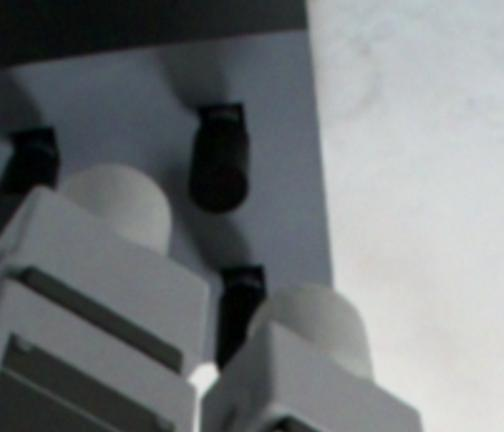

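move(target=[0,0,0,0,0,0,0.95,0,-0.8,-0.75,0.95,0,-0.8,-0.75,0.95,0,-0.8,-0.75,0.714,0.678,0.226,0.168,0.4,-0.6,-0.0022,0,-0.056,0,0,0,0.754,-0.02,0.576,0.696,0.754,0.02,0.576,0.696,0.95,0,-0.8,-0.75,-0.571,0.678,0.226,0.168,0.5,-0.85], speed=0.05, stop_force=4, cameras=[])

move(target=[0,0,0,0,0,0,0.95,0,-0.8,-0.75,0.95,0,-0.8,-0.75,0.95,0,-0.8,-0.75,0.714,0.678,0.226,0.168,0.4,-0.6,0,0,-0.02,0,0,0,0.754,-0.03,0.576,0.696,0.754,0.03,0.576,0.696,0.95,0,-0.8,-0.75,-0.571,0.678,0.226,0.168,0.5,-0.85], speed=0.012, stop_force=3, cameras=[])

move(target=[0,0,0,0,0,0,0.95,0,-0.8,-0.75,0.95,0,-0.8,-0.75,0.95,0,-0.8,-0.75,0.714,0.678,0.226,0.168,0.4,-0.6,0,0,0.0012,0,0,0,0.754,-0.03,0.576,0.696,0.754,0.03,0.576,0.696,0.95,0,-0.8,-0.75,-0.571,0.678,0.226,0.168,0.5,-0.85], speed=0.02, cameras=["cam_right_wrist"])

Scene clock: 331.67 s.
left_arm: end_effector_position=(+0.3631, +0.3775, +0.5146) hand_goal=(+0.950, +0.000, -0.800, -0.750, +0.950, +0.000, -0.800, -0.750, +0.950, +0.000, -0.800, -0.750, +0.714, +0.678, +0.226, +0.168) hand_measured=(+0.954, +0.000, -0.796, -0.748, +0.954, +0.000, -0.796, -0.748, +0.952, +0.000, -0.796, -0.748, +0.718, +0.678, +0.224, +0.168) hand_current_ma=(+17, +0, +15, +11, +18, +0, +15, +11, +14, +0, +16, +11, +22, -4, -11, -2) hand_state=(goal, goal, goal, goal, goal, goal, goal, goal, goal, goal, goal, goal, goal, goal, goal, goal) hand_current_limit=0.40 hand_speed=-0.60 end_effector_quat_wxyz=(+0.675, +0.658, +0.232, -0.239) | right_arm: end_effector_position=(+0.4397, +0.2083, +0.2764) hand_goal=(+0.754, -0.020, +0.576, +0.696, +0.754, +0.020, +0.576, +0.696, +0.950, +0.000, -0.800, -0.750, -0.570, +0.678, +0.226, +0.168) hand_measured=(+0.754, -0.022, +0.578, +0.696, +0.754, +0.022, +0.576, +0.696, +0.946, +0.000, -0.794, -0.746, -0.568, +0.678, +0.224, +0.168) hand_current_ma=(+0, -5, +2, +0, +2, +5, +1, -1, -7, +0, +14, +6, +3, -1, -7, -1) hand_state=(goal, goal, goal, goal, goal, goal, goal, goal, goal, goal, goal, goal, goal, goal, goal, goal) hand_current_limit=0.50 hand_speed=-0.85 end_effector_quat_wxyz=(+0.000, -0.432, +0.902, +0.000)
Joint positions: left_arm=[4.053 -1.55 -1.781 -2.984 0.939 2.481] | right_arm=[0.778 -0.977 1.11 -1.703 -1.571 4.589]
Joint torques (N m): left_arm=[-5.46 12.29 27.89 -2.42 1.75 1.68] | right_arm=[11.11 -36.53 -15.05 -4.05 1.67 1.28]
Wrist force (N): left_arm=[1.3 -0.5 -1.3] | right_arm=[-0.3 0.0 0.0]
Wrist torque (N m): left_arm=[0.06 -0.09 -0.13] | right_arm=[0.01 -0.03 -0.02]
Wrist force, peak (N): left_arm=[1.4 -0.7 -1.7] | right_arm=[-0.3 0.3 -0.8]
Hand target: left_arm +0.3631, +0.3775, +0.5146; +0.675, +0.658, +0.232, -0.239 | right_arm +0.4397, +0.2083, +0.2764; +0.000, -0.432, +0.902, +0.000
Off the commanded pose: left_arm 0.000 m, 0 deg | right_arm 0.000 m, 0 deg.
move: done
No camera images: "cameras" was empty.

Scene clock: 333.93 s.
left_arm: end_effector_position=(+0.3631, +0.3775, +0.5146) hand_goal=(+0.950, +0.000, -0.800, -0.750, +0.950, +0.000, -0.800, -0.750, +0.950, +0.000, -0.800, -0.750, +0.714, +0.678, +0.226, +0.168) hand_measured=(+0.954, +0.000, -0.796, -0.748, +0.954, +0.000, -0.796, -0.748, +0.952, +0.000, -0.796, -0.748, +0.718, +0.678, +0.224, +0.168) hand_current_ma=(+17, +0, +15, +11, +18, +0, +15, +11, +14, +0, +16, +11, +22, -4, -11, -2) hand_state=(goal, goal, goal, goal, goal, goal, goal, goal, goal, goal, goal, goal, goal, goal, goal, goal) hand_current_limit=0.40 hand_speed=-0.60 end_effector_quat_wxyz=(+0.675, +0.658, +0.232, -0.239) | right_arm: end_effector_position=(+0.4397, +0.2083, +0.2665) hand_goal=(+0.754, -0.030, +0.576, +0.696, +0.754, +0.030, +0.576, +0.696, +0.950, +0.000, -0.800, -0.750, -0.570, +0.678, +0.226, +0.168) hand_measured=(+0.754, -0.028, +0.578, +0.696, +0.752, +0.034, +0.574, +0.694, +0.946, +0.000, -0.794, -0.746, -0.568, +0.678, +0.224, +0.168) hand_current_ma=(+0, +5, +2, +0, -4, +6, -4, -5, -7, +0, +14, +6, +3, -1, -7, -1) hand_state=(goal, goal, goal, goal, goal, goal, goal, goal, goal, goal, goal, goal, goal, goal, goal, goal) hand_current_limit=0.50 hand_speed=-0.85 end_effector_quat_wxyz=(+0.000, -0.432, +0.902, +0.000)
Joint positions: left_arm=[4.053 -1.55 -1.781 -2.984 0.939 2.481] | right_arm=[0.778 -0.973 1.129 -1.726 -1.571 4.589]
Joint torques (N m): left_arm=[-5.96 11.6 27.63 -2.6 1.77 1.68] | right_arm=[11.95 -54.36 -27.47 -1.32 0.9 0.92]
Wrist force (N): left_arm=[1.5 -0.6 -1.4] | right_arm=[-0.1 0.0 -0.2]
Wrist torque (N m): left_arm=[0.07 -0.13 -0.12] | right_arm=[0.02 -0.04 0.00]
Wrist force, peak (N): left_arm=[1.2 -0.6 -1.7] | right_arm=[0.4 -0.4 -6.9]
Hand target: left_arm +0.3631, +0.3775, +0.5146; +0.675, +0.658, +0.232, -0.239 | right_arm +0.4397, +0.2083, +0.2665; +0.000, -0.432, +0.902, +0.000 (not the last commanded pose)
Off the commanded pose: left_arm 0.000 m, 0 deg | right_arm 0.002 m, 0 deg.
move: contact (right_arm)
No camera images: "cameras" was empty.

Scene clock: 334.63 s.
left_arm: end_effector_position=(+0.3631, +0.3775, +0.5146) hand_goal=(+0.950, +0.000, -0.800, -0.750, +0.950, +0.000, -0.800, -0.750, +0.950, +0.000, -0.800, -0.750, +0.714, +0.678, +0.226, +0.168) hand_measured=(+0.954, +0.000, -0.796, -0.748, +0.954, +0.000, -0.796, -0.748, +0.952, +0.000, -0.796, -0.748, +0.718, +0.678, +0.224, +0.168) hand_current_ma=(+17, +0, +15, +11, +18, +0, +15, +11, +14, +0, +16, +11, +22, -4, -11, -2) hand_state=(goal, goal, goal, goal, goal, goal, goal, goal, goal, goal, goal, goal, goal, goal, goal, goal) hand_current_limit=0.40 hand_speed=-0.60 end_effector_quat_wxyz=(+0.675, +0.658, +0.232, -0.239) | right_arm: end_effector_position=(+0.4397, +0.2083, +0.2672) hand_goal=(+0.754, -0.030, +0.576, +0.696, +0.754, +0.030, +0.576, +0.696, +0.950, +0.000, -0.800, -0.750, -0.570, +0.678, +0.226, +0.168) hand_measured=(+0.754, -0.028, +0.578, +0.696, +0.752, +0.032, +0.574, +0.694, +0.946, +0.000, -0.794, -0.746, -0.568, +0.678, +0.224, +0.168) hand_current_ma=(+0, +5, +2, +0, -4, +5, -4, -5, -7, +0, +14, +6, +3, -1, -7, -1) hand_state=(goal, goal, goal, goal, goal, goal, goal, goal, goal, goal, goal, goal, goal, goal, goal, goal) hand_current_limit=0.50 hand_speed=-0.85 end_effector_quat_wxyz=(+0.000, -0.432, +0.902, +0.000)
Joint positions: left_arm=[4.053 -1.55 -1.781 -2.984 0.939 2.481] | right_arm=[0.778 -0.974 1.128 -1.725 -1.571 4.589]
Joint torques (N m): left_arm=[-4.97 12.22 29.04 -2.38 1.65 1.79] | right_arm=[10.91 -54.73 -27.96 -1.24 0.87 0.85]
Wrist force (N): left_arm=[1.3 -0.9 -1.3] | right_arm=[-0.2 0.1 -0.3]
Wrist torque (N m): left_arm=[0.00 -0.08 -0.13] | right_arm=[0.03 -0.03 0.00]
Wrist force, peak (N): left_arm=[1.4 -0.8 -1.6] | right_arm=[-0.3 -0.3 -0.4]
Hand target: left_arm +0.3631, +0.3775, +0.5146; +0.675, +0.658, +0.232, -0.239 | right_arm +0.4397, +0.2083, +0.2672; +0.000, -0.432, +0.902, +0.000
Off the commanded pose: left_arm 0.000 m, 0 deg | right_arm 0.000 m, 0 deg.
move: done
Images, in order (width x height): cam_right_wrist 672x504.

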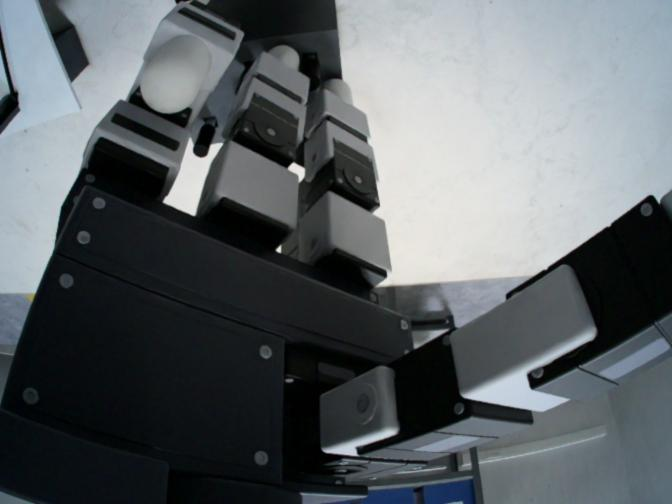

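move(target=[0,0,0,0,0,0,0.95,0,-0.8,-0.75,0.95,0,-0.8,-0.75,0.95,0,-0.8,-0.75,0.714,0.678,0.226,0.168,0.4,-0.6,0,0,0,0,0,0,0.754,-0.3,0.576,0.696,0.754,0.3,0.576,0.696,0.95,0,-0.8,-0.75,-0.571,0.678,0.226,0.168,0.65,-0.95], cameras=[])

wait(seconds=0.6, cameras=[])

move([
  [0,0,0,0,0,0,0.95,0,-0.8,-0.75,0.95,0,-0.8,-0.75,0.95,0,-0.8,-0.75,0.714,0.678,0.226,0.168,0.4,-0.6,0,0,0.04,0,0,0,0.754,-0.3,0.576,0.696,0.754,0.3,0.576,0.696,0.95,0,-0.8,-0.75,-0.571,0.678,0.226,0.168,0.65,-0.95],
  [0,0,0,0,0,0,0.95,0,-0.8,-0.75,0.95,0,-0.8,-0.75,0.95,0,-0.8,-0.75,0.714,0.678,0.226,0.168,0.4,-0.6,0,0,0.125,0,0,0,0.754,-0.3,0.576,0.696,0.754,0.3,0.576,0.696,0.95,0,-0.8,-0.75,-0.571,0.678,0.226,0.168,0.65,-0.95],
  [0,0,0,0,0,0,0.95,0,-0.8,-0.75,0.95,0,-0.8,-0.75,0.95,0,-0.8,-0.75,0.714,0.678,0.226,0.168,0.4,-0.6,0.0005,-0.4488,0.125,0,0,0,0.754,-0.3,0.576,0.696,0.754,0.3,0.576,0.696,0.95,0,-0.8,-0.75,-0.571,0.678,0.226,0.168,0.65,-0.95],
  [0,0,0,0,0,0,0.95,0,-0.8,-0.75,0.95,0,-0.8,-0.75,0.95,0,-0.8,-0.75,0.714,0.678,0.226,0.168,0.4,-0.6,0.0005,-0.4488,0.049,0,0,0,0.754,-0.3,0.576,0.696,0.754,0.3,0.576,0.696,0.95,0,-0.8,-0.75,-0.571,0.678,0.226,0.168,0.65,-0.95],
], speed=[0.03,0.08,0.18,0.06], blend=[0.005,0.005,0.003,0], cameras=["cam_right_wrist","cam_left_wrist"])

zoom_image(camera="cam_right_wrist", region=[290, 20, 335, 65])

zoom_image(camera="cam_left_wrist", region=[205, 110, 241, 152])

Scene clock: 347.27 s.
left_arm: end_effector_position=(+0.3631, +0.3775, +0.5146) hand_goal=(+0.950, +0.000, -0.800, -0.750, +0.950, +0.000, -0.800, -0.750, +0.950, +0.000, -0.800, -0.750, +0.714, +0.678, +0.226, +0.168) hand_measured=(+0.954, +0.000, -0.796, -0.748, +0.954, +0.000, -0.796, -0.748, +0.952, +0.000, -0.796, -0.748, +0.718, +0.678, +0.224, +0.168) hand_current_ma=(+17, +0, +15, +11, +18, +0, +15, +11, +14, +0, +16, +11, +22, -4, -11, -2) hand_state=(goal, goal, goal, goal, goal, goal, goal, goal, goal, goal, goal, goal, goal, goal, goal, goal) hand_current_limit=0.40 hand_speed=-0.60 end_effector_quat_wxyz=(+0.675, +0.658, +0.232, -0.239) | right_arm: end_effector_position=(+0.4397, +0.2083, +0.2672) hand_goal=(+0.754, -0.300, +0.576, +0.696, +0.754, +0.300, +0.576, +0.696, +0.950, +0.000, -0.800, -0.750, -0.570, +0.678, +0.226, +0.168) hand_measured=(+0.754, -0.096, +0.578, +0.696, +0.752, +0.088, +0.574, +0.694, +0.946, +0.000, -0.794, -0.746, -0.568, +0.678, +0.224, +0.168) hand_current_ma=(+0, +260, +2, +0, -4, -295, -4, -5, -7, +0, +14, +6, +3, -1, -7, -1) hand_state=(goal, moving, goal, goal, goal, moving, goal, goal, goal, goal, goal, goal, goal, goal, goal, goal) hand_current_limit=0.65 hand_speed=-0.95 end_effector_quat_wxyz=(+0.000, -0.432, +0.902, +0.000)
Joint positions: left_arm=[4.053 -1.55 -1.781 -2.984 0.939 2.481] | right_arm=[0.778 -0.974 1.128 -1.725 -1.571 4.589]
Joint torques (N m): left_arm=[-4.91 12.22 28.18 -2.35 1.66 1.81] | right_arm=[8.5 -55.06 -27.96 -1.45 1.14 0.74]
Wrist force (N): left_arm=[1.2 -1.1 -1.4] | right_arm=[-0.3 -0.2 -0.2]
Wrist torque (N m): left_arm=[0.00 -0.09 -0.13] | right_arm=[-0.01 0.00 -0.02]
Wrist force, peak (N): left_arm=[1.5 -0.8 -1.6] | right_arm=[-0.6 0.1 -0.6]
Hand target: left_arm +0.3631, +0.3775, +0.5146; +0.675, +0.658, +0.232, -0.239 | right_arm +0.4397, +0.2083, +0.2672; +0.000, -0.432, +0.902, +0.000
Off the commanded pose: left_arm 0.000 m, 0 deg | right_arm 0.000 m, 0 deg.
move: done
No camera images: "cameras" was empty.

Scene clock: 347.87 s.
left_arm: end_effector_position=(+0.3631, +0.3775, +0.5146) hand_goal=(+0.950, +0.000, -0.800, -0.750, +0.950, +0.000, -0.800, -0.750, +0.950, +0.000, -0.800, -0.750, +0.714, +0.678, +0.226, +0.168) hand_measured=(+0.954, +0.000, -0.796, -0.748, +0.954, +0.000, -0.796, -0.748, +0.952, +0.000, -0.796, -0.748, +0.718, +0.678, +0.224, +0.168) hand_current_ma=(+17, +0, +15, +11, +18, +0, +15, +11, +14, +0, +16, +11, +22, -4, -11, -2) hand_state=(goal, goal, goal, goal, goal, goal, goal, goal, goal, goal, goal, goal, goal, goal, goal, goal) hand_current_limit=0.40 hand_speed=-0.60 end_effector_quat_wxyz=(+0.675, +0.658, +0.232, -0.239) | right_arm: end_effector_position=(+0.4397, +0.2083, +0.2672) hand_goal=(+0.754, -0.300, +0.576, +0.696, +0.754, +0.300, +0.576, +0.696, +0.950, +0.000, -0.800, -0.750, -0.570, +0.678, +0.226, +0.168) hand_measured=(+0.754, -0.102, +0.578, +0.696, +0.752, +0.090, +0.574, +0.694, +0.946, +0.000, -0.794, -0.746, -0.568, +0.678, +0.224, +0.168) hand_current_ma=(+0, +454, +2, +0, -4, -454, -4, -5, -7, +0, +14, +6, +3, -1, -7, -1) hand_state=(goal, blocked, goal, goal, goal, blocked, goal, goal, goal, goal, goal, goal, goal, goal, goal, goal) hand_current_limit=0.65 hand_speed=-0.95 end_effector_quat_wxyz=(+0.000, -0.432, +0.902, +0.000)
Joint positions: left_arm=[4.053 -1.55 -1.781 -2.984 0.939 2.481] | right_arm=[0.778 -0.974 1.128 -1.725 -1.571 4.589]
Joint torques (N m): left_arm=[-5.09 10.99 27.87 -2.26 1.58 1.83] | right_arm=[8.63 -54.18 -27.84 -1.46 1.06 0.7]
Wrist force (N): left_arm=[1.1 -0.6 -1.6] | right_arm=[-0.2 -0.4 -0.3]
Wrist torque (N m): left_arm=[0.07 -0.07 -0.15] | right_arm=[-0.02 -0.03 0.00]
Wrist force, peak (N): left_arm=[1.1 -0.9 -1.5] | right_arm=[-0.3 -0.4 -0.2]
Hand target: left_arm +0.3631, +0.3775, +0.5146; +0.675, +0.658, +0.232, -0.239 | right_arm +0.4397, +0.2083, +0.2672; +0.000, -0.432, +0.902, +0.000
Off the commanded pose: left_arm 0.000 m, 0 deg | right_arm 0.000 m, 0 deg.
wait: 0.60 s; at rest by 0.17 s
No camera images: "cameras" was empty.

Scene clock: 352.20 s.
left_arm: end_effector_position=(+0.3631, +0.3775, +0.5146) hand_goal=(+0.950, +0.000, -0.800, -0.750, +0.950, +0.000, -0.800, -0.750, +0.950, +0.000, -0.800, -0.750, +0.714, +0.678, +0.226, +0.168) hand_measured=(+0.954, +0.000, -0.796, -0.748, +0.954, +0.000, -0.796, -0.748, +0.952, +0.000, -0.796, -0.748, +0.718, +0.678, +0.224, +0.168) hand_current_ma=(+17, +0, +15, +11, +18, +0, +15, +11, +14, +0, +16, +11, +22, -4, -11, -2) hand_state=(goal, goal, goal, goal, goal, goal, goal, goal, goal, goal, goal, goal, goal, goal, goal, goal) hand_current_limit=0.40 hand_speed=-0.60 end_effector_quat_wxyz=(+0.675, +0.658, +0.232, -0.239) | right_arm: end_effector_position=(+0.4400, -0.0610, +0.2968) hand_goal=(+0.754, -0.300, +0.576, +0.696, +0.754, +0.300, +0.576, +0.696, +0.950, +0.000, -0.800, -0.750, -0.570, +0.678, +0.226, +0.168) hand_measured=(+0.754, -0.102, +0.578, +0.696, +0.752, +0.090, +0.574, +0.694, +0.946, +0.000, -0.794, -0.746, -0.568, +0.678, +0.224, +0.168) hand_current_ma=(+0, +454, +2, +0, -4, -454, -4, -5, -7, +0, +14, +6, +3, -1, -7, -1) hand_state=(goal, blocked, goal, goal, goal, blocked, goal, goal, goal, goal, goal, goal, goal, goal, goal, goal) hand_current_limit=0.65 hand_speed=-0.95 end_effector_quat_wxyz=(+0.000, -0.432, +0.902, +0.000) end_effector_velocity=(+0.000, +0.000, -0.001) end_effector_angular_velocity=(+0.001, -0.002, +0.002)
Joint positions: left_arm=[4.053 -1.55 -1.781 -2.984 0.939 2.481] | right_arm=[0.419 -1.459 1.721 -1.833 -1.571 4.229]
Joint velocities: left_arm=[within noise] | right_arm=[0 0.001 0.002 -0.005 0 -0.002]
Joint torques (N m): left_arm=[-5.06 12.06 28.05 -2.32 1.55 1.69] | right_arm=[-10.88 -16.06 -15.67 -3.86 2.18 -1.4]
Wrist force (N): left_arm=[1.0 -0.9 -1.3] | right_arm=[-0.2 0.1 -0.1]
Wrist torque (N m): left_arm=[0.01 -0.06 -0.15] | right_arm=[0.07 -0.03 0.09]
Wrist force, peak (N): left_arm=[1.2 -1.1 -1.6] | right_arm=[-0.7 0.5 -0.9]
Hand target: left_arm +0.3631, +0.3775, +0.5146; +0.675, +0.658, +0.232, -0.239 | right_arm +0.4400, -0.0610, +0.2966; +0.000, -0.432, +0.902, +0.000
Off the commanded pose: left_arm 0.000 m, 0 deg | right_arm 0.000 m, 0 deg.
move: done
Images, in order (width x height): cam_left_wrist 672x504, cam_right_wrist 672x504.

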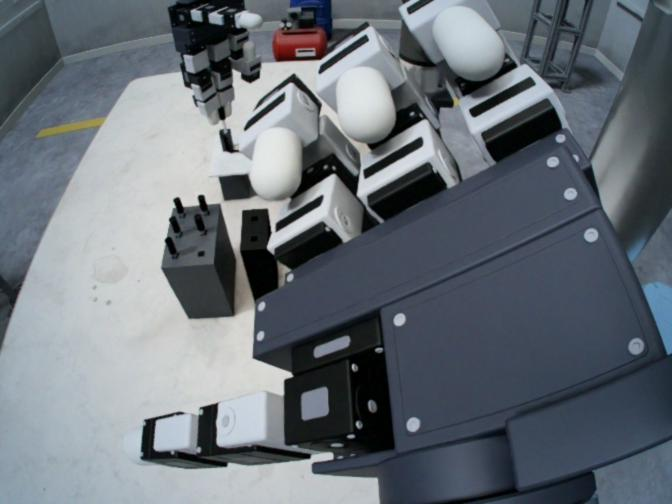

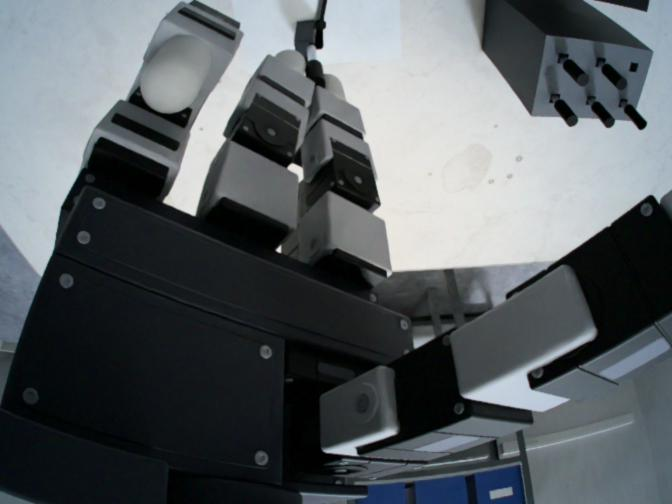

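Scaled by 11.200 from the camera's 672x504 image, which has a finer 960x720 frame.

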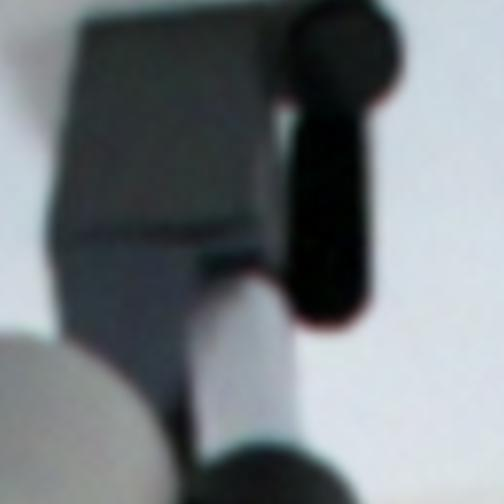

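Scaled by 12.000 from the camera's 672x504 image, which has a finer 960x720 frame.

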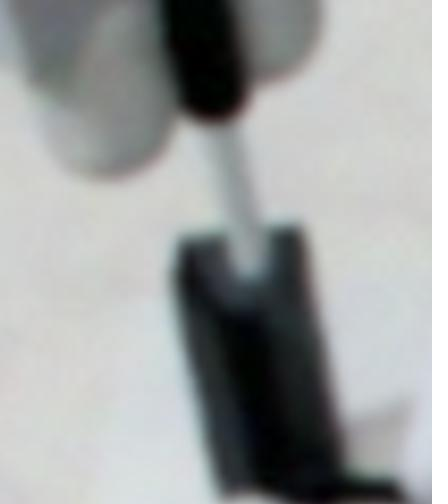

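move(target=[0,0,0,0,0,0,0.95,0,-0.8,-0.75,0.95,0,-0.8,-0.75,0.95,0,-0.8,-0.75,0.714,0.678,0.226,0.168,0.4,-0.6,0.0014,-0.0004,0,0,0,0,0.754,-0.3,0.576,0.696,0.754,0.3,0.576,0.696,0.95,0,-0.8,-0.75,-0.571,0.678,0.226,0.168,0.65,-0.95], speed=0.02, cameras=[])

move(target=[0,0,0,0,0,0,0.95,0,-0.8,-0.75,0.95,0,-0.8,-0.75,0.95,0,-0.8,-0.75,0.714,0.678,0.226,0.168,0.4,-0.6,0,0,-0.0352,0,0,0,0.754,-0.3,0.576,0.696,0.754,0.3,0.576,0.696,0.95,0,-0.8,-0.75,-0.571,0.678,0.226,0.168,0.65,-0.95], speed=0.01, stop_force=6, cameras=["cam_right_wrist","cam_left_wrist"])

zoom_image(camera="cam_right_wrist", region=[290, 20, 335, 65])

Scene clock: 359.40 s.
left_arm: end_effector_position=(+0.3631, +0.3775, +0.5146) hand_goal=(+0.950, +0.000, -0.800, -0.750, +0.950, +0.000, -0.800, -0.750, +0.950, +0.000, -0.800, -0.750, +0.714, +0.678, +0.226, +0.168) hand_measured=(+0.954, +0.000, -0.796, -0.748, +0.954, +0.000, -0.796, -0.748, +0.952, +0.000, -0.796, -0.748, +0.718, +0.678, +0.224, +0.168) hand_current_ma=(+17, +0, +15, +11, +18, +0, +15, +11, +14, +0, +16, +11, +22, -4, -11, -2) hand_state=(goal, goal, goal, goal, goal, goal, goal, goal, goal, goal, goal, goal, goal, goal, goal, goal) hand_current_limit=0.40 hand_speed=-0.60 end_effector_quat_wxyz=(+0.675, +0.658, +0.232, -0.239) | right_arm: end_effector_position=(+0.4408, -0.0612, +0.2966) hand_goal=(+0.754, -0.300, +0.576, +0.696, +0.754, +0.300, +0.576, +0.696, +0.950, +0.000, -0.800, -0.750, -0.570, +0.678, +0.226, +0.168) hand_measured=(+0.754, -0.102, +0.578, +0.696, +0.752, +0.090, +0.574, +0.694, +0.946, +0.000, -0.794, -0.746, -0.568, +0.678, +0.224, +0.168) hand_current_ma=(+0, +454, +2, +0, -4, -454, -4, -5, -7, +0, +14, +6, +3, -1, -7, -1) hand_state=(goal, blocked, goal, goal, goal, blocked, goal, goal, goal, goal, goal, goal, goal, goal, goal, goal) hand_current_limit=0.65 hand_speed=-0.95 end_effector_quat_wxyz=(+0.000, -0.432, +0.902, +0.000)
Joint positions: left_arm=[4.053 -1.55 -1.781 -2.984 0.939 2.481] | right_arm=[0.418 -1.458 1.72 -1.833 -1.571 4.228]
Joint torques (N m): left_arm=[-4.51 12.21 28.1 -2.4 1.53 1.92] | right_arm=[-10.51 -15.55 -26.93 -1.63 2.16 -1.45]
Wrist force (N): left_arm=[1.2 -0.8 -1.4] | right_arm=[-0.3 -0.2 0.1]
Wrist torque (N m): left_arm=[0.03 -0.08 -0.13] | right_arm=[0.01 -0.02 0.08]
Wrist force, peak (N): left_arm=[1.2 -0.7 -1.8] | right_arm=[-0.5 -0.2 -0.1]
Hand target: left_arm +0.3631, +0.3775, +0.5146; +0.675, +0.658, +0.232, -0.239 | right_arm +0.4409, -0.0613, +0.2966; +0.000, -0.432, +0.902, +0.000
Off the commanded pose: left_arm 0.000 m, 0 deg | right_arm 0.000 m, 0 deg.
move: done
No camera images: "cameras" was empty.

Scene clock: 361.77 s.
left_arm: end_effector_position=(+0.3631, +0.3775, +0.5146) hand_goal=(+0.950, +0.000, -0.800, -0.750, +0.950, +0.000, -0.800, -0.750, +0.950, +0.000, -0.800, -0.750, +0.714, +0.678, +0.226, +0.168) hand_measured=(+0.954, +0.000, -0.796, -0.748, +0.954, +0.000, -0.796, -0.748, +0.952, +0.000, -0.796, -0.748, +0.718, +0.678, +0.224, +0.168) hand_current_ma=(+17, +0, +15, +11, +18, +0, +15, +11, +14, +0, +16, +11, +22, -4, -11, -2) hand_state=(goal, goal, goal, goal, goal, goal, goal, goal, goal, goal, goal, goal, goal, goal, goal, goal) hand_current_limit=0.40 hand_speed=-0.60 end_effector_quat_wxyz=(+0.675, +0.658, +0.232, -0.239) | right_arm: end_effector_position=(+0.4409, -0.0613, +0.2856) hand_goal=(+0.754, -0.300, +0.576, +0.696, +0.754, +0.300, +0.576, +0.696, +0.950, +0.000, -0.800, -0.750, -0.570, +0.678, +0.226, +0.168) hand_measured=(+0.752, -0.108, +0.576, +0.696, +0.750, +0.096, +0.572, +0.694, +0.946, +0.000, -0.794, -0.746, -0.568, +0.678, +0.224, +0.168) hand_current_ma=(-5, +454, +0, +0, -11, -454, -7, -6, -7, +0, +14, +6, +3, -1, -7, -1) hand_state=(goal, blocked, goal, goal, goal, blocked, goal, goal, goal, goal, goal, goal, goal, goal, goal, goal) hand_current_limit=0.65 hand_speed=-0.95 end_effector_quat_wxyz=(+0.000, -0.432, +0.902, +0.000)
Joint positions: left_arm=[4.053 -1.55 -1.781 -2.984 0.939 2.481] | right_arm=[0.418 -1.451 1.741 -1.861 -1.571 4.228]
Joint torques (N m): left_arm=[-4.96 12.91 27.21 -2.2 1.44 1.63] | right_arm=[-10.78 -35.91 -26.7 -1.24 1.38 -1.28]
Wrist force (N): left_arm=[1.0 -0.6 -1.0] | right_arm=[-0.3 0.2 -0.1]
Wrist torque (N m): left_arm=[0.03 -0.05 -0.16] | right_arm=[0.07 -0.01 0.07]
Wrist force, peak (N): left_arm=[1.5 -0.6 -1.6] | right_arm=[0.0 0.3 -7.2]
Hand target: left_arm +0.3631, +0.3775, +0.5146; +0.675, +0.658, +0.232, -0.239 | right_arm +0.4409, -0.0613, +0.2856; +0.000, -0.432, +0.902, +0.000 (not the last commanded pose)
Off the commanded pose: left_arm 0.000 m, 0 deg | right_arm 0.010 m, 0 deg.
move: contact (right_arm)
Images, in order (width x height): cam_left_wrist 672x504, cam_right_wrist 672x504.

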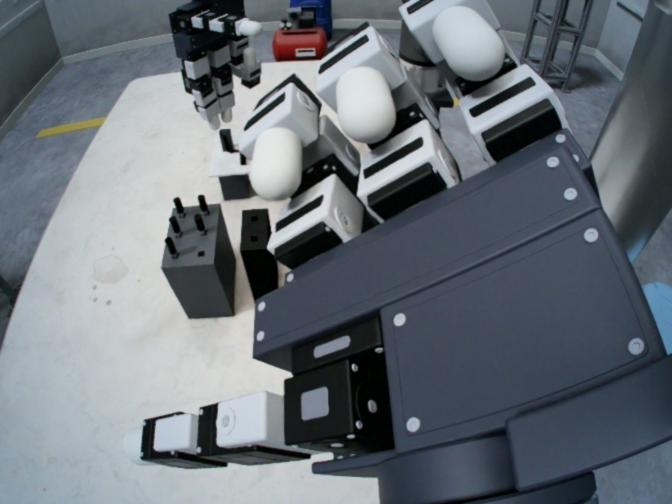

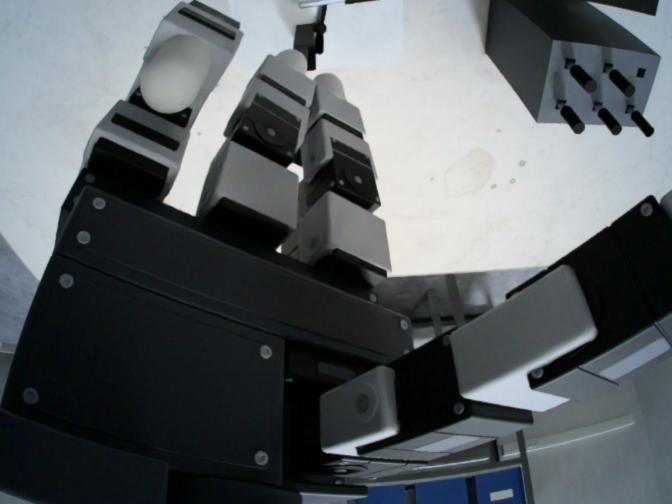

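Scaled by 11.200 from the camera's 672x504 image, which has a finer 960x720 frame.

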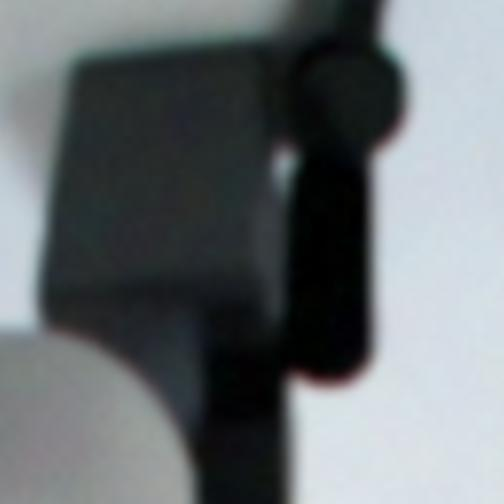

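zoom_image(camera="cam_left_wrist", region=[190, 90, 262, 174])

zoom_image(camera="cam_right_wrist", region=[260, 0, 400, 105])

Scaled by 6.000 from the camera's 672x504 image, which has a finer 960x720 frame.

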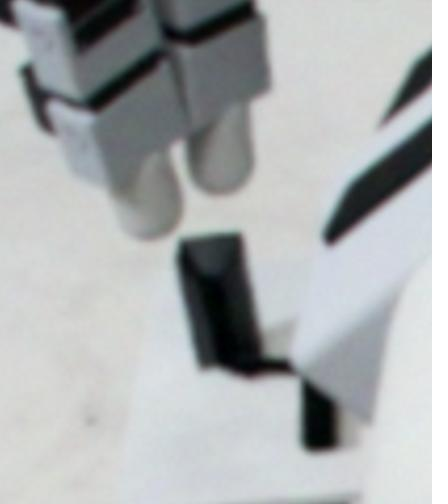

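Scaled by 3.600 from the camera's 672x504 image, which has a finer 960x720 frame.

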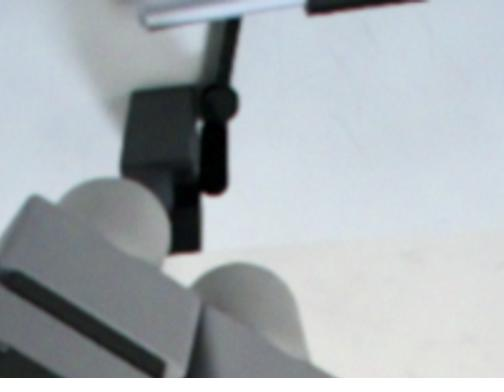

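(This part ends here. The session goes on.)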